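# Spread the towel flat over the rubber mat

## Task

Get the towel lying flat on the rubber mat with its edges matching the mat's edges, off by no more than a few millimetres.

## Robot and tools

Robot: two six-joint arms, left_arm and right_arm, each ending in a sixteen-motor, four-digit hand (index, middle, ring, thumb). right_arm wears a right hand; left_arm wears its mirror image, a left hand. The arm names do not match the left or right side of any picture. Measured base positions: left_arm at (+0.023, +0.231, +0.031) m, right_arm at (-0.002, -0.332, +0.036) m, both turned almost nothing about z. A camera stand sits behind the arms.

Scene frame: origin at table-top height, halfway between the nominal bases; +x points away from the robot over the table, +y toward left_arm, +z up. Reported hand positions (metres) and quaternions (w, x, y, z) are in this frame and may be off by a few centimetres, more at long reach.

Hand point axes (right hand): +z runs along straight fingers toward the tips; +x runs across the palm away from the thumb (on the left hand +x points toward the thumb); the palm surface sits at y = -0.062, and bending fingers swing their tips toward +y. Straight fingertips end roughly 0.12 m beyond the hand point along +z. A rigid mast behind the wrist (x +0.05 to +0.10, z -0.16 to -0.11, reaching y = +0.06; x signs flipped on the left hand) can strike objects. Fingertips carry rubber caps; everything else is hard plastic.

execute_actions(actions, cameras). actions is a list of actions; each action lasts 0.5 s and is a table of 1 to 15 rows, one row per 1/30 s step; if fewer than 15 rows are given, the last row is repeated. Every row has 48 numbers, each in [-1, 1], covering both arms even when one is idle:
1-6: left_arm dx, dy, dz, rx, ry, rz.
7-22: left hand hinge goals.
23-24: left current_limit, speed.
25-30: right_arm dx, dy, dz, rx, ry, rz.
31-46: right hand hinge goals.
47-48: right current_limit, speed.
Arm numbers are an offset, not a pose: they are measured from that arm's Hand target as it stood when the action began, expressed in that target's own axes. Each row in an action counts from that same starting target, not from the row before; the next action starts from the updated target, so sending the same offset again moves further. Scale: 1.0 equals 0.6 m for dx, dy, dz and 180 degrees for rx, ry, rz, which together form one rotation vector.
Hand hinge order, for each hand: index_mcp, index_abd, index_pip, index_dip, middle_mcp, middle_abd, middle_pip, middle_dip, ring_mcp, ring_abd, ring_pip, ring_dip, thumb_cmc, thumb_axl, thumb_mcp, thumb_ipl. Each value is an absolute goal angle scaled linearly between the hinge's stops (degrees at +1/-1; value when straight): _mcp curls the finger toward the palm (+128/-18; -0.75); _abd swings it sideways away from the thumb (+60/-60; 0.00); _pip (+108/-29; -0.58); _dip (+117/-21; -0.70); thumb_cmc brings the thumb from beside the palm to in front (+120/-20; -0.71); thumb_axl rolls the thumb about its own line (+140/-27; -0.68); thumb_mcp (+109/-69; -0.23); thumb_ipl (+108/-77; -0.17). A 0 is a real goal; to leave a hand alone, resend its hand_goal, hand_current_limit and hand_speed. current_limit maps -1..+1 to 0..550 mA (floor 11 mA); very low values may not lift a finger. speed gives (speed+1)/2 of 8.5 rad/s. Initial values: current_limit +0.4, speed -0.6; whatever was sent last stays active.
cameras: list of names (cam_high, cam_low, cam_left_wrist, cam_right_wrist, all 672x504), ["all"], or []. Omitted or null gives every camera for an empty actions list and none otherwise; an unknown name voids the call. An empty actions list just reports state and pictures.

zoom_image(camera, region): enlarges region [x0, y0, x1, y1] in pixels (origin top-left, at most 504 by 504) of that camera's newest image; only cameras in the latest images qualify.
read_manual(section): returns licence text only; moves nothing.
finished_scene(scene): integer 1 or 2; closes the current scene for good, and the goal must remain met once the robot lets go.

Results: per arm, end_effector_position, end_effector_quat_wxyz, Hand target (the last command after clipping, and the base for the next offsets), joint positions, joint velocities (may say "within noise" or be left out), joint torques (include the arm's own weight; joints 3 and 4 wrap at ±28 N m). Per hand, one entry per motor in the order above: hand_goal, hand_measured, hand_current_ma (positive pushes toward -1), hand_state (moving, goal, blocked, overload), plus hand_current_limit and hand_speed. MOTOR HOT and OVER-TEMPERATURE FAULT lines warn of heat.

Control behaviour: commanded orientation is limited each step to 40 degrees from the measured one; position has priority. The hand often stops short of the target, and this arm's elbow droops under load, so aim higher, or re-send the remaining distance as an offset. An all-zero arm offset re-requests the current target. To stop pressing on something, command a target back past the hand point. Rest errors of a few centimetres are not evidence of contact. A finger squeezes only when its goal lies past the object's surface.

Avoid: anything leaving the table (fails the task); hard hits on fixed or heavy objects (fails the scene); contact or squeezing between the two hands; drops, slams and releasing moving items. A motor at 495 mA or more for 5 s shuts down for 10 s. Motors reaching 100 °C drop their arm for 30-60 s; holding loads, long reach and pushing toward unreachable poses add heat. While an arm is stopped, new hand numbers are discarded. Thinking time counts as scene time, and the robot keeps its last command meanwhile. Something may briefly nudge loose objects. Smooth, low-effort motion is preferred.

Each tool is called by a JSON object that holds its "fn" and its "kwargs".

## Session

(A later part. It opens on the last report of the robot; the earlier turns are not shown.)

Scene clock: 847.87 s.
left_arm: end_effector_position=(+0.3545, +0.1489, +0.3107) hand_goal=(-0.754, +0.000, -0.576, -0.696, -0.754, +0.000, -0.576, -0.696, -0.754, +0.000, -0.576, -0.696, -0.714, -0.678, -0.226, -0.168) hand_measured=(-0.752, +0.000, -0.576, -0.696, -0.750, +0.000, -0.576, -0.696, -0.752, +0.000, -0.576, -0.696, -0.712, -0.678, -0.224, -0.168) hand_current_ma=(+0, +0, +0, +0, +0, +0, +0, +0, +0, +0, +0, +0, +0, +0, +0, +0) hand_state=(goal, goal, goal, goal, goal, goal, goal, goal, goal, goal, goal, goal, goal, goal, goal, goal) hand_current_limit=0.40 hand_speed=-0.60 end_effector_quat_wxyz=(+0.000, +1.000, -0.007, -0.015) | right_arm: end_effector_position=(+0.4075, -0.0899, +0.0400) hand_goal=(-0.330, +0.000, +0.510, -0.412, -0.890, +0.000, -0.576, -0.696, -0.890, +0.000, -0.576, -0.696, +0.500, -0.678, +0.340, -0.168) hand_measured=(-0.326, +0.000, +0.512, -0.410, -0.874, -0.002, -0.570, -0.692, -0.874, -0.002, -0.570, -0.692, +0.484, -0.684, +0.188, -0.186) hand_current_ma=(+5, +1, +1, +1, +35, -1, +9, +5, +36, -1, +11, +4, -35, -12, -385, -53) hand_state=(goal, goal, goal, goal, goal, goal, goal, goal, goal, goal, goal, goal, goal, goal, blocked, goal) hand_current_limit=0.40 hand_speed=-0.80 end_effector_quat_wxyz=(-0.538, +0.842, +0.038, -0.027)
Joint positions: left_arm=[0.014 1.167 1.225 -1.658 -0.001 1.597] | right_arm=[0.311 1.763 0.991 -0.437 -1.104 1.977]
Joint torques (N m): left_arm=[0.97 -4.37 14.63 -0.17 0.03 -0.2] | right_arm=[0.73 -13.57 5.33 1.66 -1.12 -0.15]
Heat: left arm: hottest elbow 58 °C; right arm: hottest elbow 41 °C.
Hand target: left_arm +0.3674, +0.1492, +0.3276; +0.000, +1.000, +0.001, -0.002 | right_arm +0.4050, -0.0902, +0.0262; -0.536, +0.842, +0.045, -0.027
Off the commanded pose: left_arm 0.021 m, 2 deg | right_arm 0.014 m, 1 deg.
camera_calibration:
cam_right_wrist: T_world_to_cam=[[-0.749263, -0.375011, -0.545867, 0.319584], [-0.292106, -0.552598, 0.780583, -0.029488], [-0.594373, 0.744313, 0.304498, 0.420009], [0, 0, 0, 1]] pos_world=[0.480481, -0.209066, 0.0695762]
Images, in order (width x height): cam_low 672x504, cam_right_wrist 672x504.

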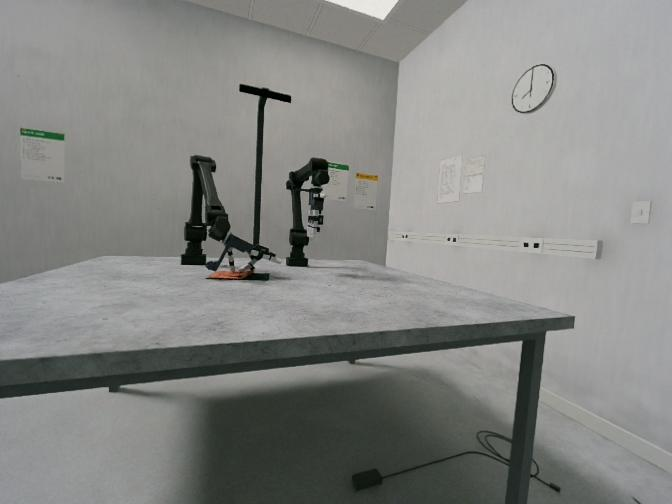

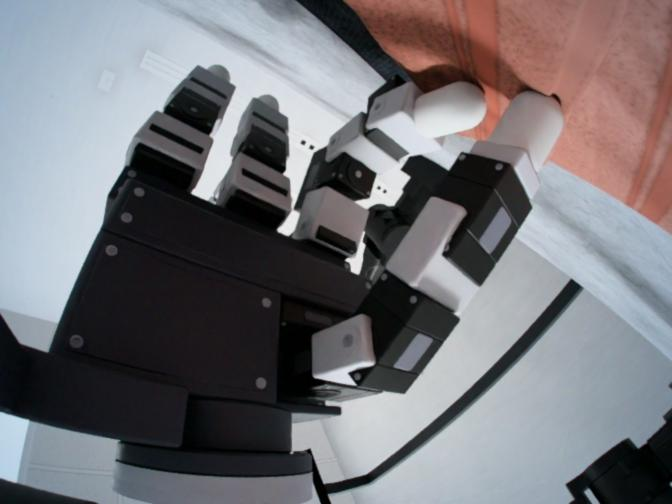

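{"fn": "execute_actions", "kwargs": {"actions": [[[0,0,0,0,0,0,-0.754,0,-0.576,-0.696,-0.754,0,-0.576,-0.696,-0.754,0,-0.576,-0.696,-0.714,-0.678,-0.226,-0.168,0.4,-0.6,0,-0.0106,-0.005,0,0,0,-0.329,0,0.51,-0.412,-0.89,0,-0.576,-0.696,-0.89,0,-0.576,-0.696,0.5,-0.678,0.34,-0.168,0.4,-0.8]],[[0,0,0,0,0,0,-0.754,0,-0.576,-0.696,-0.754,0,-0.576,-0.696,-0.754,0,-0.576,-0.696,-0.714,-0.678,-0.226,-0.168,0.4,-0.6,0,-0.0076,-0.0035,0,0,0,-0.329,0,0.51,-0.412,-0.89,0,-0.576,-0.696,-0.89,0,-0.576,-0.696,0.5,-0.678,0.34,-0.168,0.4,-0.8]]], "cameras": ["cam_low","cam_right_wrist"]}}

{"fn": "zoom_image", "kwargs": {"camera": "cam_right_wrist", "region": [340, 0, 670, 220]}}

{"fn": "zoom_image", "kwargs": {"camera": "cam_low", "region": [170, 220, 290, 300]}}

Scene clock: 855.93 s.
left_arm: end_effector_position=(+0.3545, +0.1489, +0.3107) hand_goal=(-0.754, +0.000, -0.576, -0.696, -0.754, +0.000, -0.576, -0.696, -0.754, +0.000, -0.576, -0.696, -0.714, -0.678, -0.226, -0.168) hand_measured=(-0.752, +0.000, -0.576, -0.696, -0.750, +0.000, -0.576, -0.696, -0.752, +0.000, -0.576, -0.696, -0.712, -0.678, -0.224, -0.168) hand_current_ma=(+0, +0, +0, +0, +0, +0, +0, +0, +0, +0, +0, +0, +0, +0, +0, +0) hand_state=(goal, goal, goal, goal, goal, goal, goal, goal, goal, goal, goal, goal, goal, goal, goal, goal) hand_current_limit=0.40 hand_speed=-0.60 end_effector_quat_wxyz=(+0.000, +1.000, -0.007, -0.015) | right_arm: end_effector_position=(+0.4078, -0.0902, +0.0401) hand_goal=(-0.330, +0.000, +0.510, -0.412, -0.890, +0.000, -0.576, -0.696, -0.890, +0.000, -0.576, -0.696, +0.500, -0.678, +0.340, -0.168) hand_measured=(-0.336, +0.000, +0.510, -0.410, -0.874, -0.002, -0.570, -0.692, -0.874, -0.002, -0.570, -0.692, +0.490, -0.684, +0.286, -0.182) hand_current_ma=(-9, +1, +1, +2, +35, -1, +9, +5, +36, -1, +11, +4, -16, -11, -218, -38) hand_state=(goal, goal, goal, goal, goal, goal, goal, goal, goal, goal, goal, goal, goal, goal, blocked, goal) hand_current_limit=0.40 hand_speed=-0.80 end_effector_quat_wxyz=(-0.537, +0.842, +0.042, -0.025)
Joint positions: left_arm=[0.014 1.167 1.225 -1.658 -0.001 1.597] | right_arm=[0.311 1.761 0.991 -0.442 -1.104 1.963]
Joint torques (N m): left_arm=[0.38 -4.66 14.63 -0.2 0.03 -0.21] | right_arm=[0.85 -15.56 5.94 0.57 -1.13 -0.02]
Heat: left arm: hottest elbow 58 °C; right arm: hottest elbow 40 °C.
Hand target: left_arm +0.3674, +0.1492, +0.3276; +0.000, +1.000, +0.001, -0.002 | right_arm +0.4050, -0.0902, +0.0383; -0.536, +0.842, +0.045, -0.027
Off the commanded pose: left_arm 0.021 m, 2 deg | right_arm 0.003 m, 0 deg.
camera_calibration:
cam_right_wrist: T_world_to_cam=[[-0.742345, -0.379057, -0.552485, 0.31684], [-0.295835, -0.554419, 0.777882, -0.0281677], [-0.60117, 0.740902, 0.299432, 0.423057], [0, 0, 0, 1]] pos_world=[0.481201, -0.208961, 0.0702834]
Images, in order (width x height): cam_low 672x504, cam_right_wrist 672x504.

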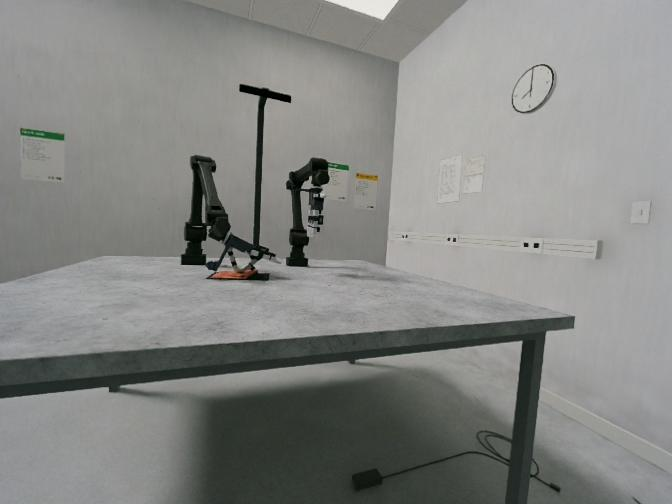

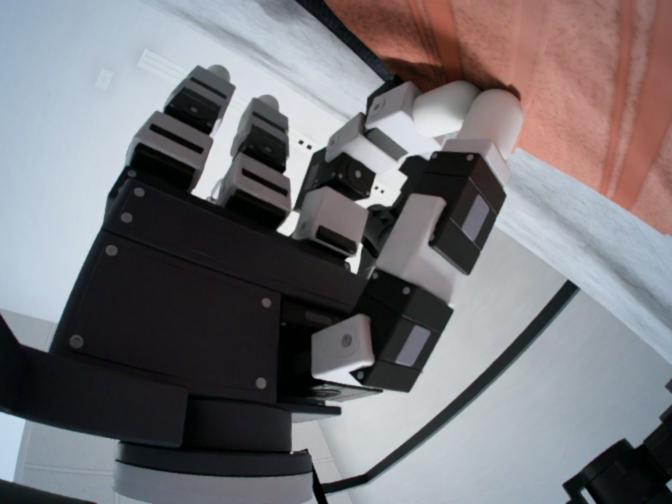

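Scaled by 1.527 from the camera's 672x504 image, which has a finer 960x720 frame.

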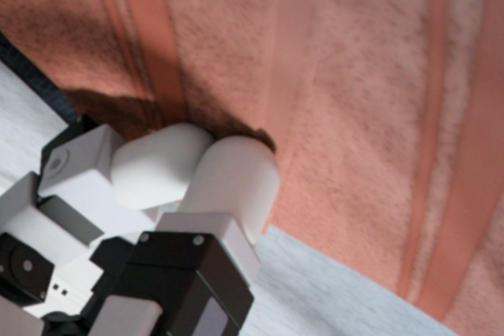

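Scaled by 4.200.

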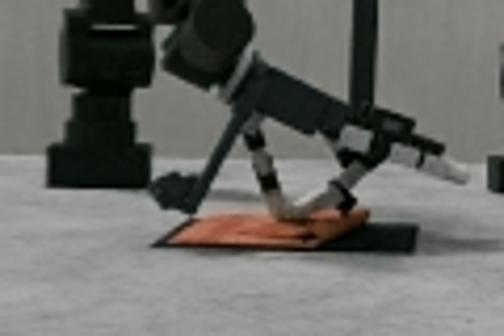

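{"fn": "execute_actions", "kwargs": {"actions": [[[0,0,0,0,0,0,-0.754,0,-0.576,-0.696,-0.754,0,-0.576,-0.696,-0.754,0,-0.576,-0.696,-0.714,-0.678,-0.226,-0.168,0.4,-0.6,0,-0.1,-0.047,0,0,0,-0.329,0,0.51,-0.412,-0.89,0,-0.576,-0.696,-0.89,0,-0.576,-0.696,0.5,-0.678,0.2,0.0,0,-0.6]],[[0,0,0,0,0,0,-0.754,0,-0.576,-0.696,-0.754,0,-0.576,-0.696,-0.754,0,-0.576,-0.696,-0.714,-0.678,-0.226,-0.168,0.4,-0.6,0,0.05,-0.19,0,0,0,-0.329,0,0.51,-0.412,-0.89,0,-0.576,-0.696,-0.89,0,-0.576,-0.696,0.5,-0.678,-0.2135,0.2638,0,-0.6]],[[0,0,0,0,0,0,-0.754,0,-0.576,-0.696,-0.754,0,-0.576,-0.696,-0.754,0,-0.576,-0.696,-0.714,-0.678,-0.226,-0.168,0.4,-0.6,0,0.05,-0.19,0,0,0,-0.329,0,0.51,-0.412,-0.89,0,-0.576,-0.696,-0.89,0,-0.576,-0.696,0.5,-0.678,-0.2135,0.2638,0,-0.6]],[[0,0,0,0,0,0,-0.754,0,-0.576,-0.696,-0.754,0,-0.576,-0.696,-0.754,0,-0.576,-0.696,-0.714,-0.678,-0.226,-0.168,0.4,-0.6,0,0.09,-0.15,0,0,0,-0.329,0,0.51,-0.412,-0.89,0,-0.576,-0.696,-0.89,0,-0.576,-0.696,0.5,-0.678,-0.2135,0.2638,0,-0.6]]], "cameras": ["cam_high","cam_right_wrist"]}}

{"fn": "zoom_image", "kwargs": {"camera": "cam_high", "region": [250, 195, 370, 315]}}

{"fn": "zoom_image", "kwargs": {"camera": "cam_right_wrist", "region": [300, 0, 672, 220]}}

Scene clock: 881.20 s.
left_arm: end_effector_position=(+0.3545, +0.1489, +0.3107) hand_goal=(-0.754, +0.000, -0.576, -0.696, -0.754, +0.000, -0.576, -0.696, -0.754, +0.000, -0.576, -0.696, -0.714, -0.678, -0.226, -0.168) hand_measured=(-0.752, +0.000, -0.576, -0.696, -0.750, +0.000, -0.576, -0.696, -0.752, +0.000, -0.576, -0.696, -0.712, -0.678, -0.224, -0.168) hand_current_ma=(+0, +0, +0, +0, +0, +0, +0, +0, +0, +0, +0, +0, +0, +0, +0, +0) hand_state=(goal, goal, goal, goal, goal, goal, goal, goal, goal, goal, goal, goal, goal, goal, goal, goal) hand_current_limit=0.40 hand_speed=-0.60 end_effector_quat_wxyz=(+0.000, +1.000, -0.007, -0.015) | right_arm: end_effector_position=(+0.4236, -0.4219, +0.1279) hand_goal=(-0.330, +0.000, +0.510, -0.412, -0.890, +0.000, -0.576, -0.696, -0.890, +0.000, -0.576, -0.696, +0.500, -0.678, -0.214, +0.264) hand_measured=(-0.328, +0.002, +0.510, -0.410, -0.874, -0.002, -0.570, -0.692, -0.874, -0.002, -0.570, -0.692, +0.500, -0.680, -0.212, +0.262) hand_current_ma=(+4, +1, +0, +2, +34, -1, +9, +5, +35, -1, +10, +4, +0, -3, +5, -3) hand_state=(goal, goal, goal, goal, goal, goal, goal, goal, goal, goal, goal, goal, goal, goal, goal, goal) hand_current_limit=0.00 hand_speed=-0.60 end_effector_quat_wxyz=(-0.491, +0.871, -0.002, +0.017)
Joint positions: left_arm=[0.014 1.167 1.225 -1.658 -0.001 1.597] | right_arm=[-0.374 1.808 1.362 -1.673 -0.919 0.883]
Joint torques (N m): left_arm=[0.67 -4.78 14.64 -0.23 0.01 -0.18] | right_arm=[1.38 -15.5 9.94 -1.13 -0.81 -0.05]
Heat: left arm: hottest elbow 58 °C; right arm: hottest elbow 40 °C.
Hand target: left_arm +0.3674, +0.1492, +0.3276; +0.000, +1.000, +0.001, -0.002 | right_arm +0.4400, -0.4247, +0.1360; -0.536, +0.842, +0.045, -0.027
Off the commanded pose: left_arm 0.021 m, 2 deg | right_arm 0.019 m, 10 deg.
joint sent to its limit (right arm) — joint 4 (wrist pitch), lower limit. The joint targets are off in orientation, not in position.
camera_calibration:
cam_right_wrist: T_world_to_cam=[[-0.770774, -0.348013, -0.533662, 0.273986], [-0.376294, -0.427252, 0.822106, -0.193635], [-0.514111, 0.834472, 0.198359, 0.667498], [0, 0, 0, 1]] pos_world=[0.481486, -0.544388, 0.173]
Images, in order (width x height): cam_high 672x504, cam_right_wrist 672x504.

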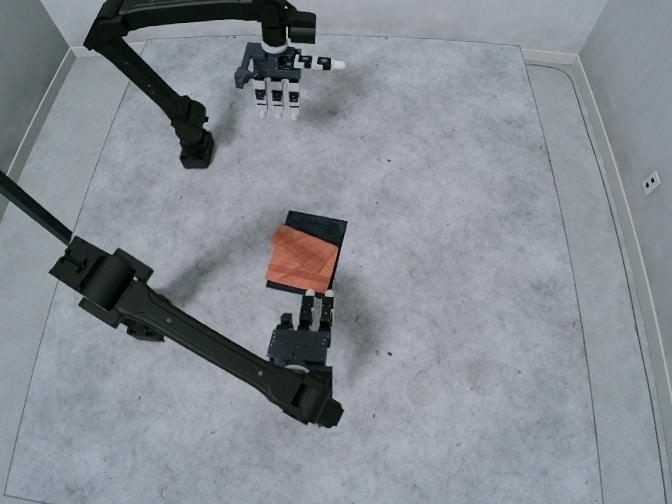

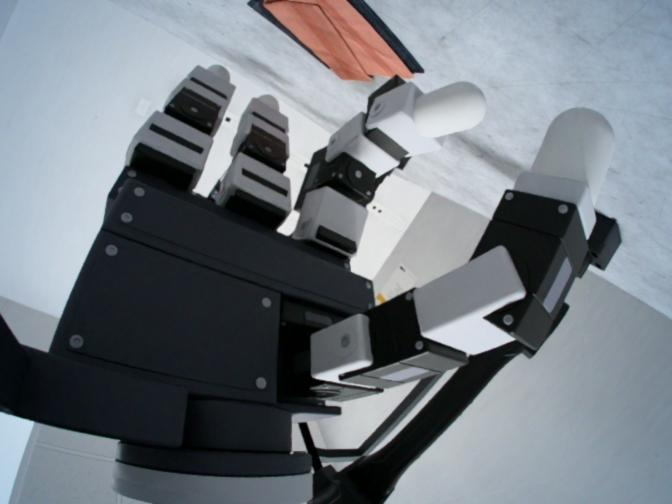

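Scaled by 4.200.

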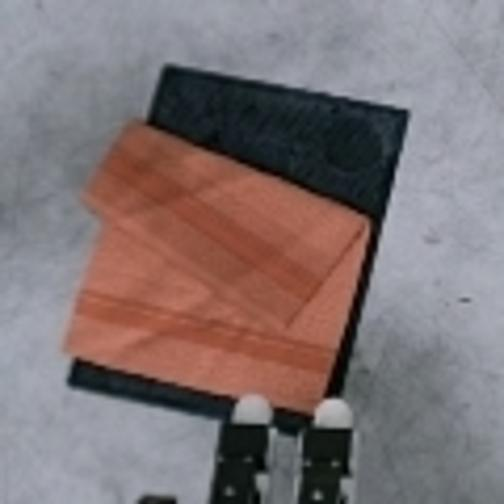

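Scaled by 1.355 from the camera's 672x504 image, which has a finer 960x720 frame.

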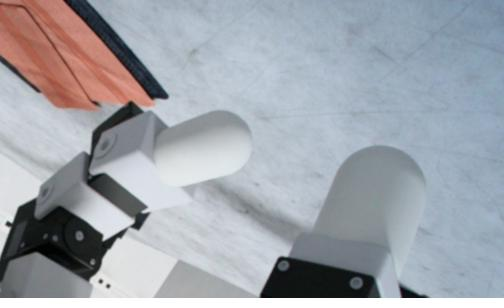

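{"fn": "execute_actions", "kwargs": {"actions": [[[0,0,0,0,0,0,-0.754,0,-0.576,-0.696,-0.754,0,-0.576,-0.696,-0.754,0,-0.576,-0.696,-0.714,-0.678,-0.226,-0.168,0.4,-0.6,-0.0201,-0.0389,0.1196,0,0,0,-0.329,0,0.51,-0.412,-0.89,0,-0.576,-0.696,-0.89,0,-0.576,-0.696,0.5,-0.678,-0.05,0.218,0,-0.6]],[[0,0,0,0,0,0,-0.754,0,-0.576,-0.696,-0.754,0,-0.576,-0.696,-0.754,0,-0.576,-0.696,-0.714,-0.678,-0.226,-0.168,0.4,-0.6,-0.0201,-0.0389,0.1196,0,0,0,-0.329,0,0.51,-0.412,-0.89,0,-0.576,-0.696,-0.89,0,-0.576,-0.696,0.5,-0.678,-0.05,0.218,0,-0.6]],[[0,0,0,0,0,0,-0.754,0,-0.576,-0.696,-0.754,0,-0.576,-0.696,-0.754,0,-0.576,-0.696,-0.714,-0.678,-0.226,-0.168,0.4,-0.6,-0.0201,-0.0389,0.1196,0,0,0,-0.329,0,0.51,-0.412,-0.89,0,-0.576,-0.696,-0.89,0,-0.576,-0.696,0.5,-0.678,-0.05,0.218,0,-0.6]],[[0,0,0,0,0,0,-0.754,0,-0.576,-0.696,-0.754,0,-0.576,-0.696,-0.754,0,-0.576,-0.696,-0.714,-0.678,-0.226,-0.168,0.4,-0.6,-0.0201,-0.0389,0.1196,0,0,0,-0.329,0,0.51,-0.412,-0.89,0,-0.576,-0.696,-0.89,0,-0.576,-0.696,0.5,-0.678,-0.05,0.218,0,-0.6]],[[0,0,0,0,0,0,-0.754,0,-0.576,-0.696,-0.754,0,-0.576,-0.696,-0.754,0,-0.576,-0.696,-0.714,-0.678,-0.226,-0.168,0.4,-0.6,-0.0201,-0.0389,0.1196,0,-0.0554,-0.0258,-0.329,0,0.51,-0.412,-0.89,0,-0.576,-0.696,-0.89,0,-0.576,-0.696,0.5,-0.678,-0.05,0.218,0,-0.6]],[[0,0,0,0,0,0,-0.754,0,-0.576,-0.696,-0.754,0,-0.576,-0.696,-0.754,0,-0.576,-0.696,-0.714,-0.678,-0.226,-0.168,0.4,-0.6,0,0.0453,0.0211,0,0,0,-0.329,0,0.51,-0.412,-0.89,0,-0.576,-0.696,-0.89,0,-0.576,-0.696,0.5,-0.678,-0.05,0.218,0,-0.6]]], "cameras": ["cam_high","cam_low","cam_right_wrist"]}}

{"fn": "zoom_image", "kwargs": {"camera": "cam_right_wrist", "region": [340, 0, 670, 220]}}

{"fn": "zoom_image", "kwargs": {"camera": "cam_low", "region": [170, 220, 290, 300]}}

Scene clock: 916.57 s.
left_arm: end_effector_position=(+0.3545, +0.1489, +0.3107) hand_goal=(-0.754, +0.000, -0.576, -0.696, -0.754, +0.000, -0.576, -0.696, -0.754, +0.000, -0.576, -0.696, -0.714, -0.678, -0.226, -0.168) hand_measured=(-0.752, +0.000, -0.576, -0.696, -0.750, +0.000, -0.576, -0.696, -0.752, +0.000, -0.576, -0.696, -0.712, -0.678, -0.224, -0.168) hand_current_ma=(+0, +0, +0, +0, +0, +0, +0, +0, +0, +0, +0, +0, +0, +0, +0, +0) hand_state=(goal, goal, goal, goal, goal, goal, goal, goal, goal, goal, goal, goal, goal, goal, goal, goal) hand_current_limit=0.40 hand_speed=-0.60 end_effector_quat_wxyz=(+0.000, +1.000, -0.007, -0.015) | right_arm: end_effector_position=(+0.3372, -0.0562, +0.0610) hand_goal=(-0.330, +0.000, +0.510, -0.412, -0.890, +0.000, -0.576, -0.696, -0.890, +0.000, -0.576, -0.696, +0.500, -0.678, -0.050, +0.218) hand_measured=(-0.326, +0.002, +0.510, -0.410, -0.874, -0.002, -0.570, -0.692, -0.874, -0.002, -0.570, -0.692, +0.500, -0.680, -0.052, +0.220) hand_current_ma=(+4, +1, +0, +2, +34, -1, +9, +5, +35, -1, +10, +4, +0, -3, -1, +2) hand_state=(goal, goal, goal, goal, goal, goal, goal, goal, goal, goal, goal, goal, goal, goal, goal, goal) hand_current_limit=0.00 hand_speed=-0.60 end_effector_quat_wxyz=(-0.531, +0.833, +0.132, -0.082)
Joint positions: left_arm=[0.014 1.167 1.225 -1.658 -0.001 1.597] | right_arm=[0.439 1.678 0.958 -0.662 -1.125 1.776]
Joint torques (N m): left_arm=[0.79 -4.72 14.56 -0.18 0.05 -0.18] | right_arm=[-0.09 -13.86 6.28 1.1 -1.14 0.18]
Heat: left arm: hottest elbow 58 °C; right arm: hottest elbow 41 °C.
Hand target: left_arm +0.3674, +0.1492, +0.3276; +0.000, +1.000, +0.001, -0.002 | right_arm +0.3409, -0.0587, +0.0596; -0.531, +0.834, +0.125, -0.079
Off the commanded pose: left_arm 0.021 m, 2 deg | right_arm 0.005 m, 1 deg.
camera_calibration:
cam_right_wrist: T_world_to_cam=[[-0.645638, -0.528613, -0.551108, 0.247697], [-0.172037, -0.602444, 0.7794, -0.0911229], [-0.744012, 0.598021, 0.29802, 0.389369], [0, 0, 0, 1]] pos_world=[0.433942, -0.156812, 0.0914892]
Images, in order (width x height): cam_high 672x504, cam_low 672x504, cam_right_wrist 672x504.

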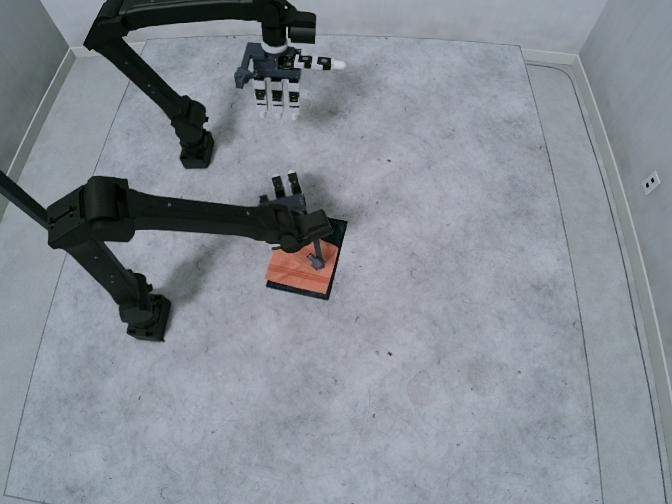

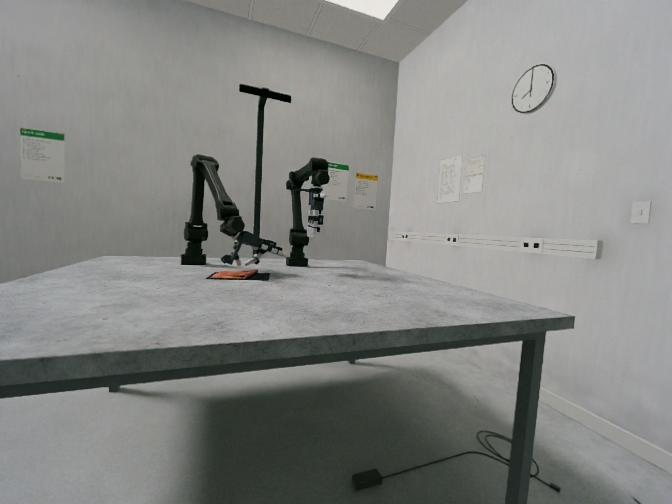

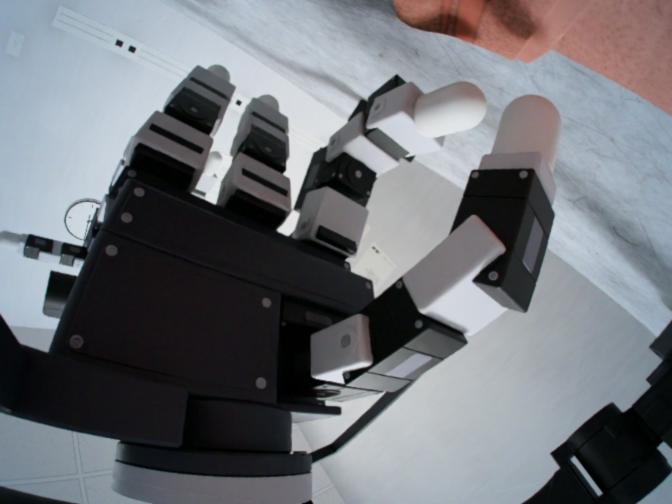

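Scaled by 1.527 from the camera's 672x504 image, which has a finer 960x720 frame.

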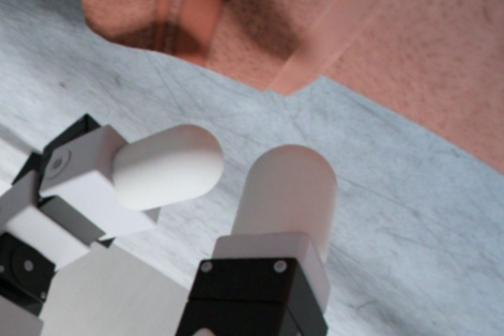

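Scaled by 4.200.

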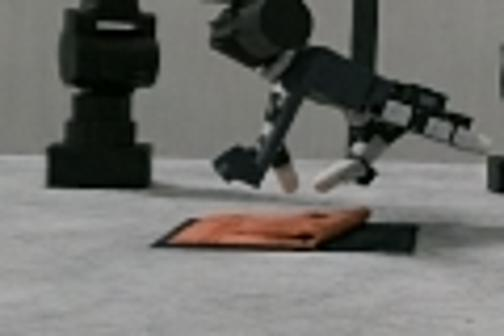

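{"fn": "execute_actions", "kwargs": {"actions": [[[0,0,0,0,0,0,-0.754,0,-0.576,-0.696,-0.754,0,-0.576,-0.696,-0.754,0,-0.576,-0.696,-0.714,-0.678,-0.226,-0.168,0.4,-0.6,0,0.0227,0.0106,0,0,0,-0.329,0,0.51,-0.412,-0.89,0,-0.576,-0.696,-0.89,0,-0.576,-0.696,0.5,-0.678,-0.05,0.218,0,-0.6]]], "cameras": ["cam_low","cam_right_wrist"]}}

{"fn": "zoom_image", "kwargs": {"camera": "cam_right_wrist", "region": [340, 0, 670, 220]}}

Scene clock: 926.10 s.
left_arm: end_effector_position=(+0.3545, +0.1489, +0.3107) hand_goal=(-0.754, +0.000, -0.576, -0.696, -0.754, +0.000, -0.576, -0.696, -0.754, +0.000, -0.576, -0.696, -0.714, -0.678, -0.226, -0.168) hand_measured=(-0.752, +0.000, -0.576, -0.696, -0.750, +0.000, -0.576, -0.696, -0.752, +0.000, -0.576, -0.696, -0.712, -0.678, -0.224, -0.168) hand_current_ma=(+0, +0, +0, +0, +0, +0, +0, +0, +0, +0, +0, +0, +0, +0, +0, +0) hand_state=(goal, goal, goal, goal, goal, goal, goal, goal, goal, goal, goal, goal, goal, goal, goal, goal) hand_current_limit=0.40 hand_speed=-0.60 end_effector_quat_wxyz=(+0.000, +1.000, -0.007, -0.015) | right_arm: end_effector_position=(+0.3405, -0.0548, +0.0499) hand_goal=(-0.330, +0.000, +0.510, -0.412, -0.890, +0.000, -0.576, -0.696, -0.890, +0.000, -0.576, -0.696, +0.500, -0.678, -0.050, +0.218) hand_measured=(-0.326, +0.002, +0.510, -0.410, -0.874, -0.002, -0.570, -0.692, -0.874, -0.002, -0.570, -0.692, +0.500, -0.680, -0.052, +0.220) hand_current_ma=(+4, +1, +0, +2, +34, -1, +9, +5, +35, -1, +10, +4, +0, -3, -1, +2) hand_state=(goal, goal, goal, goal, goal, goal, goal, goal, goal, goal, goal, goal, goal, goal, goal, goal) hand_current_limit=0.00 hand_speed=-0.60 end_effector_quat_wxyz=(-0.532, +0.833, +0.134, -0.077)
Joint positions: left_arm=[0.014 1.167 1.225 -1.658 -0.001 1.597] | right_arm=[0.439 1.702 0.952 -0.62 -1.125 1.777]
Joint torques (N m): left_arm=[0.85 -4.84 14.58 -0.27 0.02 -0.19] | right_arm=[-0.09 -13.63 5.64 0.98 -1.13 0.16]
Heat: left arm: hottest elbow 58 °C; right arm: hottest elbow 41 °C.
Hand target: left_arm +0.3674, +0.1492, +0.3276; +0.000, +1.000, +0.001, -0.002 | right_arm +0.3409, -0.0587, +0.0445; -0.531, +0.834, +0.125, -0.079
Off the commanded pose: left_arm 0.021 m, 2 deg | right_arm 0.007 m, 1 deg.
camera_calibration:
cam_right_wrist: T_world_to_cam=[[-0.64034, -0.525896, -0.55982, 0.243242], [-0.180081, -0.605741, 0.775016, -0.0781293], [-0.746683, 0.597086, 0.293176, 0.395426], [0, 0, 0, 1]] pos_world=[0.436946, -0.15551, 0.0807932]
Images, in order (width x height): cam_low 672x504, cam_right_wrist 672x504.

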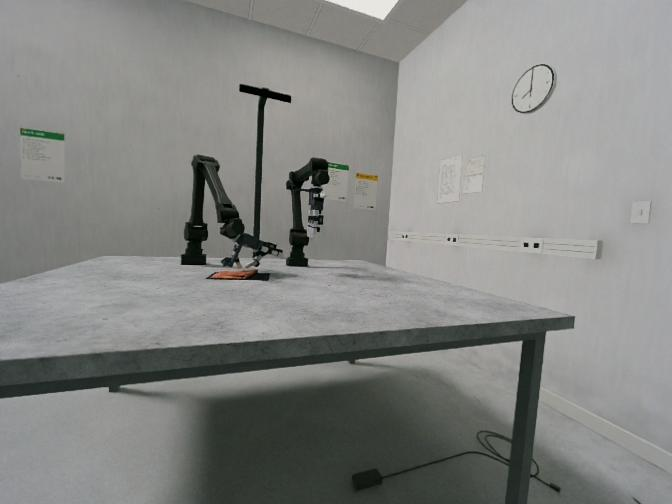

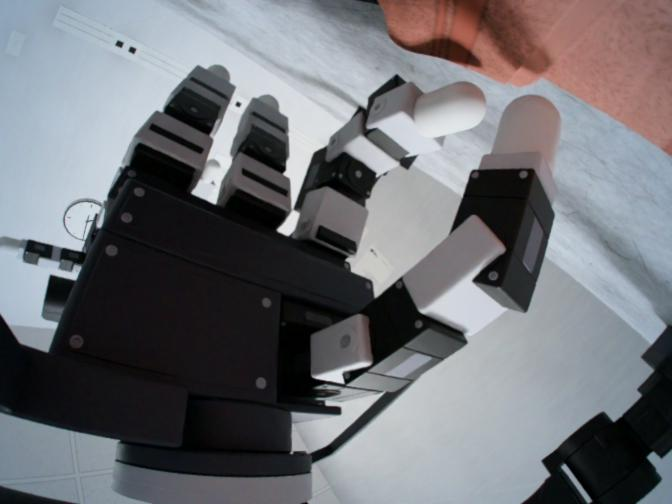

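Scaled by 1.527 from the camera's 672x504 image, which has a finer 960x720 frame.

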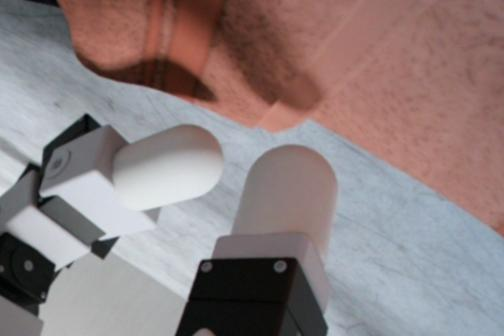

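{"fn": "execute_actions", "kwargs": {"actions": [[[0,0,0,0,0,0,-0.754,0,-0.576,-0.696,-0.754,0,-0.576,-0.696,-0.754,0,-0.576,-0.696,-0.714,-0.678,-0.226,-0.168,0.4,-0.6,0.012,0.0098,0.0102,0,0,0,-0.329,0,0.51,-0.412,-0.89,0,-0.576,-0.696,-0.89,0,-0.576,-0.696,0.5,-0.678,-0.05,0.218,0,-0.6]],[[0,0,0,0,0,0,-0.754,0,-0.576,-0.696,-0.754,0,-0.576,-0.696,-0.754,0,-0.576,-0.696,-0.714,-0.678,-0.226,-0.168,0.4,-0.6,0,0.0106,0.005,0,0,0,-0.329,0,0.51,-0.412,-0.89,0,-0.576,-0.696,-0.89,0,-0.576,-0.696,0.5,-0.678,-0.05,0.218,0,-0.6]]], "cameras": ["cam_low","cam_right_wrist"]}}

{"fn": "zoom_image", "kwargs": {"camera": "cam_right_wrist", "region": [340, 0, 670, 220]}}

{"fn": "zoom_image", "kwargs": {"camera": "cam_low", "region": [170, 220, 290, 300]}}

Scene clock: 935.07 s.
left_arm: end_effector_position=(+0.3545, +0.1489, +0.3107) hand_goal=(-0.754, +0.000, -0.576, -0.696, -0.754, +0.000, -0.576, -0.696, -0.754, +0.000, -0.576, -0.696, -0.714, -0.678, -0.226, -0.168) hand_measured=(-0.752, +0.000, -0.576, -0.696, -0.750, +0.000, -0.576, -0.696, -0.752, +0.000, -0.576, -0.696, -0.712, -0.678, -0.224, -0.168) hand_current_ma=(+0, +0, +0, +0, +0, +0, +0, +0, +0, +0, +0, +0, +0, +0, +0, +0) hand_state=(goal, goal, goal, goal, goal, goal, goal, goal, goal, goal, goal, goal, goal, goal, goal, goal) hand_current_limit=0.40 hand_speed=-0.60 end_effector_quat_wxyz=(+0.000, +1.000, -0.007, -0.015) | right_arm: end_effector_position=(+0.3427, -0.0534, +0.0364) hand_goal=(-0.330, +0.000, +0.510, -0.412, -0.890, +0.000, -0.576, -0.696, -0.890, +0.000, -0.576, -0.696, +0.500, -0.678, -0.050, +0.218) hand_measured=(-0.326, +0.000, +0.512, -0.410, -0.874, -0.002, -0.570, -0.692, -0.874, -0.002, -0.570, -0.692, +0.498, -0.680, -0.050, +0.220) hand_current_ma=(+6, +0, +3, +2, +34, -1, +9, +5, +35, -1, +10, +4, -1, -3, -1, +2) hand_state=(goal, goal, goal, goal, goal, goal, goal, goal, goal, goal, goal, goal, goal, goal, goal, goal) hand_current_limit=0.00 hand_speed=-0.60 end_effector_quat_wxyz=(-0.531, +0.834, +0.124, -0.082)
Joint positions: left_arm=[0.014 1.167 1.225 -1.658 -0.001 1.597] | right_arm=[0.439 1.737 0.952 -0.579 -1.125 1.804]
Joint torques (N m): left_arm=[0.91 -5.13 14.63 -0.23 0 -0.2] | right_arm=[0.26 -13.16 6.13 1.36 -1.1 0.03]
Heat: left arm: hottest elbow 59 °C; right arm: hottest elbow 41 °C.
Hand target: left_arm +0.3674, +0.1492, +0.3276; +0.000, +1.000, +0.001, -0.002 | right_arm +0.3469, -0.0537, +0.0296; -0.531, +0.834, +0.125, -0.079
Off the commanded pose: left_arm 0.021 m, 2 deg | right_arm 0.008 m, 0 deg.
camera_calibration:
cam_right_wrist: T_world_to_cam=[[-0.656083, -0.521498, -0.545523, 0.242902], [-0.173119, -0.599572, 0.781372, -0.0688086], [-0.734565, 0.607085, 0.303088, 0.396232], [0, 0, 0, 1]] pos_world=[0.438509, -0.155129, 0.0661808]
Images, in order (width x height): cam_low 672x504, cam_right_wrist 672x504.

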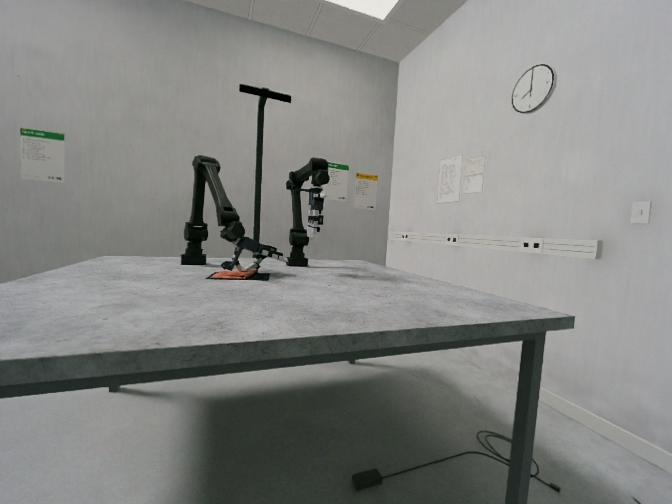

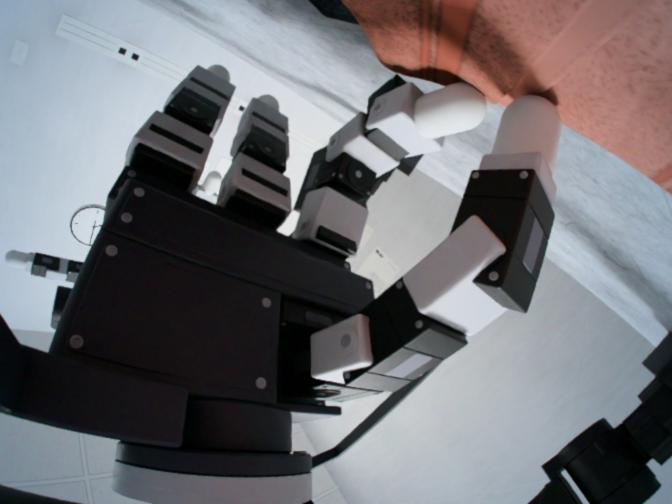

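Scaled by 1.527 from the camera's 672x504 image, which has a finer 960x720 frame.

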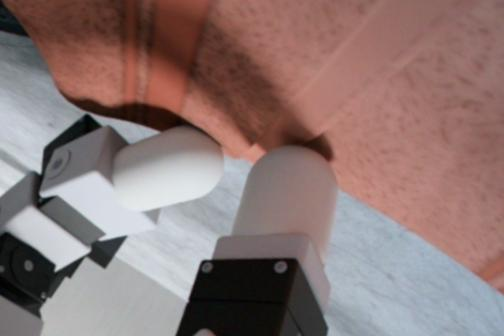

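Scaled by 4.200.

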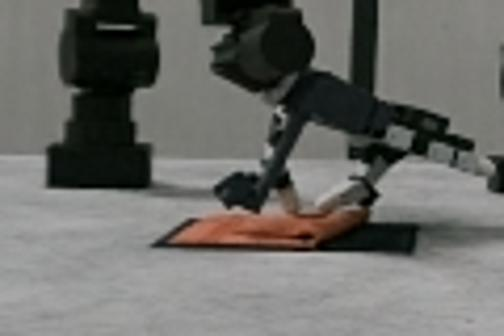

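{"fn": "execute_actions", "kwargs": {"actions": [[[0,0,0,0,0,0,-0.754,0,-0.576,-0.696,-0.754,0,-0.576,-0.696,-0.754,0,-0.576,-0.696,-0.714,-0.678,-0.226,-0.168,0.4,-0.6,0.0066,-0.0155,0.0055,0,0,0,-0.329,0,0.51,-0.412,-0.89,0,-0.576,-0.696,-0.89,0,-0.576,-0.696,0.5,-0.678,-0.05,0.218,0,-0.6]],[[0,0,0,0,0,0,-0.754,0,-0.576,-0.696,-0.754,0,-0.576,-0.696,-0.754,0,-0.576,-0.696,-0.714,-0.678,-0.226,-0.168,0.4,-0.6,0,0.0151,0.007,0,0,0,-0.329,0,0.51,-0.412,-0.89,0,-0.576,-0.696,-0.89,0,-0.576,-0.696,0.5,-0.678,-0.05,0.218,0,-0.6]]], "cameras": ["cam_right_wrist"]}}

{"fn": "zoom_image", "kwargs": {"camera": "cam_right_wrist", "region": [400, 0, 620, 180]}}

Scene clock: 941.47 s.
left_arm: end_effector_position=(+0.3545, +0.1489, +0.3107) hand_goal=(-0.754, +0.000, -0.576, -0.696, -0.754, +0.000, -0.576, -0.696, -0.754, +0.000, -0.576, -0.696, -0.714, -0.678, -0.226, -0.168) hand_measured=(-0.752, +0.000, -0.576, -0.696, -0.750, +0.000, -0.576, -0.696, -0.752, +0.000, -0.576, -0.696, -0.712, -0.678, -0.224, -0.168) hand_current_ma=(+0, +0, +0, +0, +0, +0, +0, +0, +0, +0, +0, +0, +0, +0, +0, +0) hand_state=(goal, goal, goal, goal, goal, goal, goal, goal, goal, goal, goal, goal, goal, goal, goal, goal) hand_current_limit=0.40 hand_speed=-0.60 end_effector_quat_wxyz=(+0.000, +1.000, -0.007, -0.015) | right_arm: end_effector_position=(+0.3447, -0.0519, +0.0354) hand_goal=(-0.330, +0.000, +0.510, -0.412, -0.890, +0.000, -0.576, -0.696, -0.890, +0.000, -0.576, -0.696, +0.500, -0.678, -0.050, +0.218) hand_measured=(-0.324, -0.002, +0.518, -0.406, -0.874, -0.002, -0.570, -0.692, -0.874, -0.002, -0.570, -0.692, +0.494, -0.680, -0.052, +0.220) hand_current_ma=(+11, -2, +13, +8, +34, -1, +9, +5, +35, -1, +10, +4, -8, -3, -5, +2) hand_state=(goal, goal, goal, goal, goal, goal, goal, goal, goal, goal, goal, goal, goal, goal, goal, goal) hand_current_limit=0.00 hand_speed=-0.60 end_effector_quat_wxyz=(-0.532, +0.835, +0.112, -0.083)
Joint positions: left_arm=[0.014 1.167 1.225 -1.658 -0.001 1.597] | right_arm=[0.439 1.742 0.952 -0.548 -1.123 1.85]
Joint torques (N m): left_arm=[0.97 -4.42 14.69 -0.18 0.03 -0.22] | right_arm=[1.44 -12.57 6.53 1.66 -1.02 -0.1]
Heat: left arm: hottest elbow 59 °C; right arm: hottest elbow 40 °C.
Hand target: left_arm +0.3674, +0.1492, +0.3276; +0.000, +1.000, +0.001, -0.002 | right_arm +0.3487, -0.0459, +0.0267; -0.531, +0.834, +0.125, -0.079
Off the commanded pose: left_arm 0.021 m, 2 deg | right_arm 0.011 m, 2 deg.
camera_calibration:
cam_right_wrist: T_world_to_cam=[[-0.674668, -0.510193, -0.53341, 0.250992], [-0.17271, -0.593482, 0.786098, -0.0667715], [-0.717631, 0.62248, 0.312288, 0.391634], [0, 0, 0, 1]] pos_world=[0.438853, -0.155358, 0.0640676]
Images, in order (width x height): cam_right_wrist 672x504.

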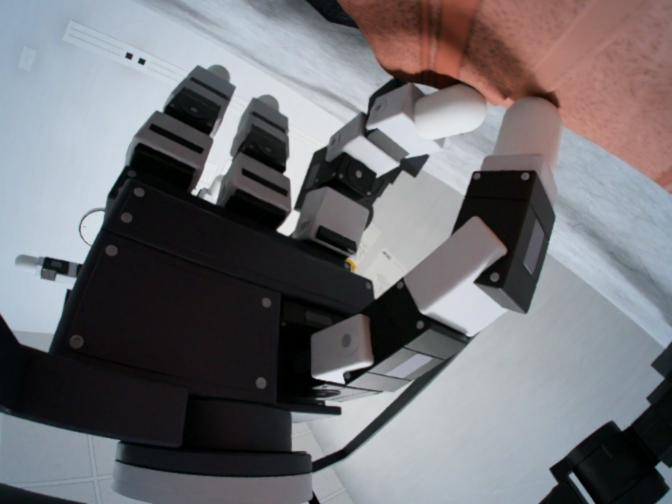

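Scaled by 2.291 from the camera's 672x504 image, which has a finer 960x720 frame.

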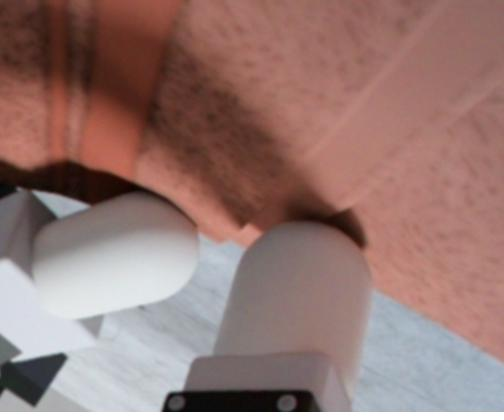

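{"fn": "execute_actions", "kwargs": {"actions": [[[0,0,0,0,0,0,-0.754,0,-0.576,-0.696,-0.754,0,-0.576,-0.696,-0.754,0,-0.576,-0.696,-0.714,-0.678,-0.226,-0.168,0.4,-0.6,0,-0.0076,-0.0035,0,0,0,-0.329,0,0.51,-0.412,-0.89,0,-0.576,-0.696,-0.89,0,-0.576,-0.696,0.5,-0.678,0.05,0.11,0.4,-0.8]],[[0,0,0,0,0,0,-0.754,0,-0.576,-0.696,-0.754,0,-0.576,-0.696,-0.754,0,-0.576,-0.696,-0.714,-0.678,-0.226,-0.168,0.4,-0.6,0,0,0,0,0,0,-0.329,0,0.51,-0.412,-0.89,0,-0.576,-0.696,-0.89,0,-0.576,-0.696,0.5,-0.678,0.15,0.0,0.4,-0.8]],[[0,0,0,0,0,0,-0.754,0,-0.576,-0.696,-0.754,0,-0.576,-0.696,-0.754,0,-0.576,-0.696,-0.714,-0.678,-0.226,-0.168,0.4,-0.6,0,0,0,0,0,0,-0.329,0,0.51,-0.412,-0.89,0,-0.576,-0.696,-0.89,0,-0.576,-0.696,0.5,-0.678,0.25,-0.1,0.4,-0.8]]], "cameras": ["cam_right_wrist"]}}

{"fn": "zoom_image", "kwargs": {"camera": "cam_right_wrist", "region": [400, 0, 620, 180]}}

Scene clock: 951.17 s.
left_arm: end_effector_position=(+0.3545, +0.1489, +0.3107) hand_goal=(-0.754, +0.000, -0.576, -0.696, -0.754, +0.000, -0.576, -0.696, -0.754, +0.000, -0.576, -0.696, -0.714, -0.678, -0.226, -0.168) hand_measured=(-0.752, +0.000, -0.576, -0.696, -0.750, +0.000, -0.576, -0.696, -0.752, +0.000, -0.576, -0.696, -0.712, -0.678, -0.224, -0.168) hand_current_ma=(+0, +0, +0, +0, +0, +0, +0, +0, +0, +0, +0, +0, +0, +0, +0, +0) hand_state=(goal, goal, goal, goal, goal, goal, goal, goal, goal, goal, goal, goal, goal, goal, goal, goal) hand_current_limit=0.40 hand_speed=-0.60 end_effector_quat_wxyz=(+0.000, +1.000, -0.007, -0.015) | right_arm: end_effector_position=(+0.3446, -0.0518, +0.0372) hand_goal=(-0.330, +0.000, +0.510, -0.412, -0.890, +0.000, -0.576, -0.696, -0.890, +0.000, -0.576, -0.696, +0.500, -0.678, +0.250, -0.100) hand_measured=(-0.324, -0.002, +0.512, -0.410, -0.874, -0.002, -0.570, -0.692, -0.874, -0.002, -0.570, -0.692, +0.490, -0.680, +0.172, -0.112) hand_current_ma=(+11, -2, +1, +3, +34, -1, +9, +5, +35, -1, +10, +4, -20, -3, -349, -34) hand_state=(goal, goal, goal, goal, goal, goal, goal, goal, goal, goal, goal, goal, goal, goal, blocked, goal) hand_current_limit=0.40 hand_speed=-0.80 end_effector_quat_wxyz=(-0.532, +0.836, +0.110, -0.083)
Joint positions: left_arm=[0.014 1.167 1.225 -1.658 -0.001 1.597] | right_arm=[0.439 1.738 0.952 -0.548 -1.123 1.858]
Joint torques (N m): left_arm=[0.73 -4.84 14.63 -0.21 0.01 -0.17] | right_arm=[1.49 -13.16 6.83 1.09 -1.04 -0.16]
Heat: left arm: hottest elbow 59 °C; right arm: hottest elbow 40 °C.
Hand target: left_arm +0.3674, +0.1492, +0.3276; +0.000, +1.000, +0.001, -0.002 | right_arm +0.3487, -0.0459, +0.0317; -0.531, +0.834, +0.125, -0.079
Off the commanded pose: left_arm 0.021 m, 2 deg | right_arm 0.009 m, 2 deg.
camera_calibration:
cam_right_wrist: T_world_to_cam=[[-0.677857, -0.508198, -0.531267, 0.253098], [-0.172675, -0.592356, 0.786955, -0.0680993], [-0.714628, 0.625179, 0.313779, 0.390046], [0, 0, 0, 1]] pos_world=[0.438543, -0.155563, 0.0656657]
Images, in order (width x height): cam_right_wrist 672x504.

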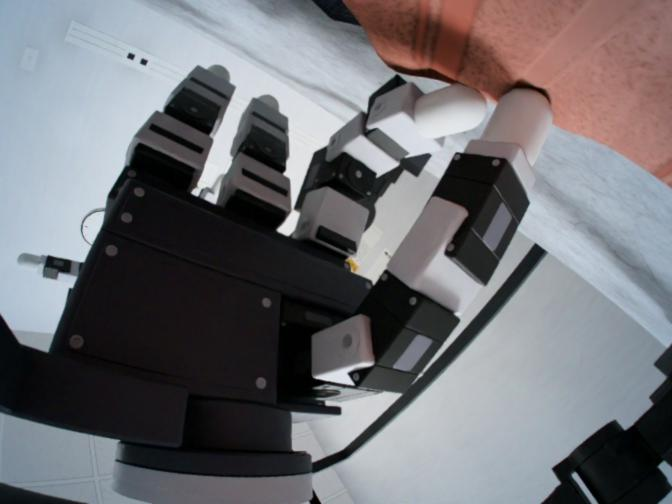

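Scaled by 2.291 from the camera's 672x504 image, which has a finer 960x720 frame.

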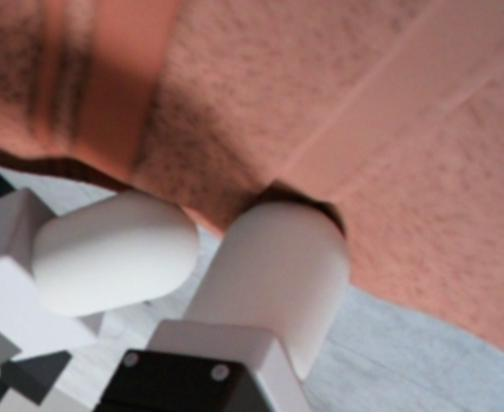

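{"fn": "execute_actions", "kwargs": {"actions": [[[0,0,0,0,0,0,-0.754,0,-0.576,-0.696,-0.754,0,-0.576,-0.696,-0.754,0,-0.576,-0.696,-0.714,-0.678,-0.226,-0.168,0.4,-0.6,0,-0.0045,-0.0021,0,0,0,-0.329,0,0.51,-0.412,-0.89,0,-0.576,-0.696,-0.89,0,-0.576,-0.696,0.5,-0.678,0.33,-0.13,0.4,-0.8]],[[0,0,0,0,0,0,-0.754,0,-0.576,-0.696,-0.754,0,-0.576,-0.696,-0.754,0,-0.576,-0.696,-0.714,-0.678,-0.226,-0.168,0.4,-0.6,0,0,0,0,0,0,-0.329,0,0.51,-0.412,-0.89,0,-0.576,-0.696,-0.89,0,-0.576,-0.696,0.5,-0.678,0.42,-0.13,0.4,-0.8]]], "cameras": ["cam_right_wrist","cam_low"]}}

{"fn": "zoom_image", "kwargs": {"camera": "cam_right_wrist", "region": [400, 0, 620, 180]}}

{"fn": "zoom_image", "kwargs": {"camera": "cam_low", "region": [170, 220, 290, 300]}}

Scene clock: 958.57 s.
left_arm: end_effector_position=(+0.3545, +0.1489, +0.3107) hand_goal=(-0.754, +0.000, -0.576, -0.696, -0.754, +0.000, -0.576, -0.696, -0.754, +0.000, -0.576, -0.696, -0.714, -0.678, -0.226, -0.168) hand_measured=(-0.752, +0.000, -0.576, -0.696, -0.750, +0.000, -0.576, -0.696, -0.752, +0.000, -0.576, -0.696, -0.712, -0.678, -0.224, -0.168) hand_current_ma=(+0, +0, +0, +0, +0, +0, +0, +0, +0, +0, +0, +0, +0, +0, +0, +0) hand_state=(goal, goal, goal, goal, goal, goal, goal, goal, goal, goal, goal, goal, goal, goal, goal, goal) hand_current_limit=0.40 hand_speed=-0.60 end_effector_quat_wxyz=(+0.000, +1.000, -0.007, -0.015) | right_arm: end_effector_position=(+0.3451, -0.0519, +0.0375) hand_goal=(-0.330, +0.000, +0.510, -0.412, -0.890, +0.000, -0.576, -0.696, -0.890, +0.000, -0.576, -0.696, +0.500, -0.678, +0.420, -0.130) hand_measured=(-0.338, -0.002, +0.510, -0.408, -0.874, -0.002, -0.570, -0.692, -0.874, -0.002, -0.570, -0.692, +0.490, -0.680, +0.270, -0.146) hand_current_ma=(-17, -2, +1, +5, +34, -1, +9, +5, +35, -1, +10, +4, -19, -3, -385, -45) hand_state=(goal, goal, goal, goal, goal, goal, goal, goal, goal, goal, goal, goal, goal, goal, blocked, goal) hand_current_limit=0.40 hand_speed=-0.80 end_effector_quat_wxyz=(-0.531, +0.836, +0.111, -0.082)
Joint positions: left_arm=[0.014 1.167 1.225 -1.658 -0.001 1.597] | right_arm=[0.439 1.737 0.952 -0.548 -1.122 1.855]
Joint torques (N m): left_arm=[0.62 -4.6 14.61 -0.2 0.03 -0.2] | right_arm=[1.49 -13.63 6.97 0.76 -1.09 -0.13]
Heat: left arm: hottest elbow 59 °C; right arm: hottest elbow 40 °C.
Hand target: left_arm +0.3674, +0.1492, +0.3276; +0.000, +1.000, +0.001, -0.002 | right_arm +0.3488, -0.0459, +0.0347; -0.531, +0.834, +0.125, -0.079
Off the commanded pose: left_arm 0.021 m, 2 deg | right_arm 0.007 m, 2 deg.
camera_calibration:
cam_right_wrist: T_world_to_cam=[[-0.675109, -0.508771, -0.534209, 0.252713], [-0.175311, -0.59275, 0.786074, -0.0672737], [-0.716584, 0.624339, 0.310978, 0.391067], [0, 0, 0, 1]] pos_world=[0.439048, -0.155462, 0.0662706]
Images, in order (width x height): cam_low 672x504, cam_right_wrist 672x504.

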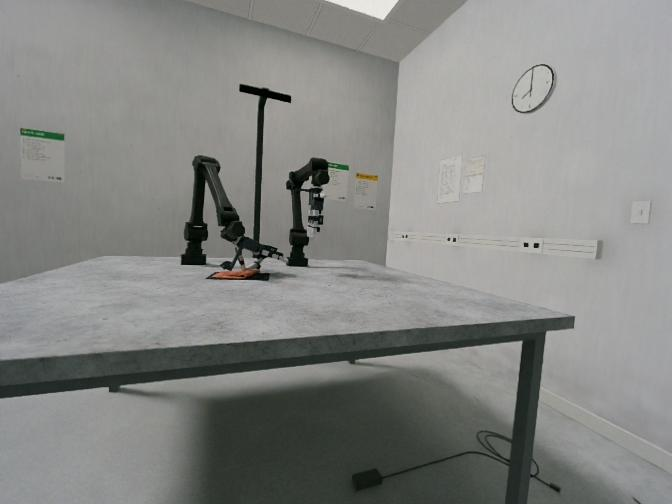

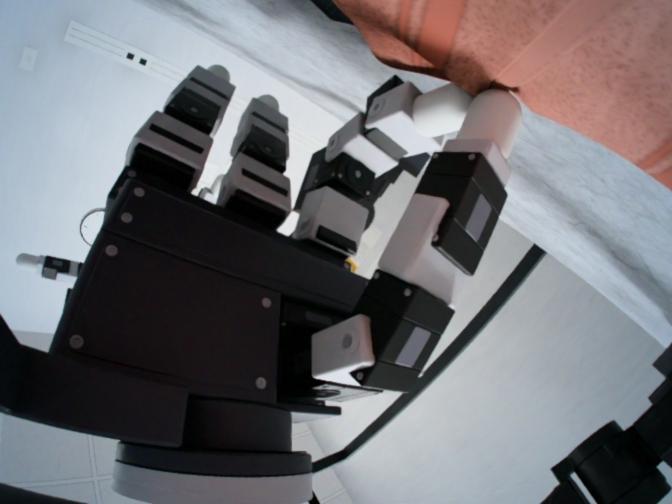

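Scaled by 2.291 from the camera's 672x504 image, which has a finer 960x720 frame.

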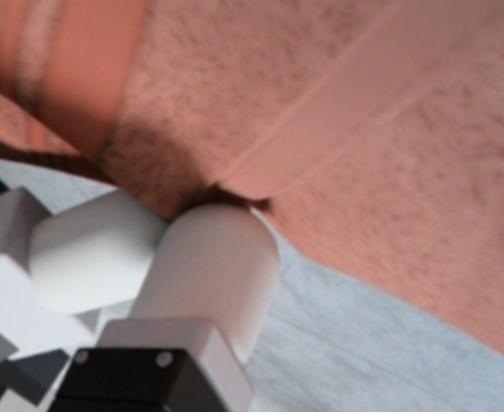

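Scaled by 4.200.

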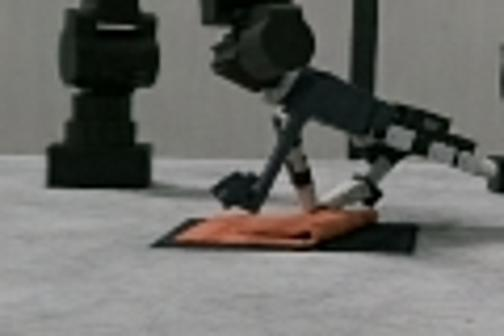

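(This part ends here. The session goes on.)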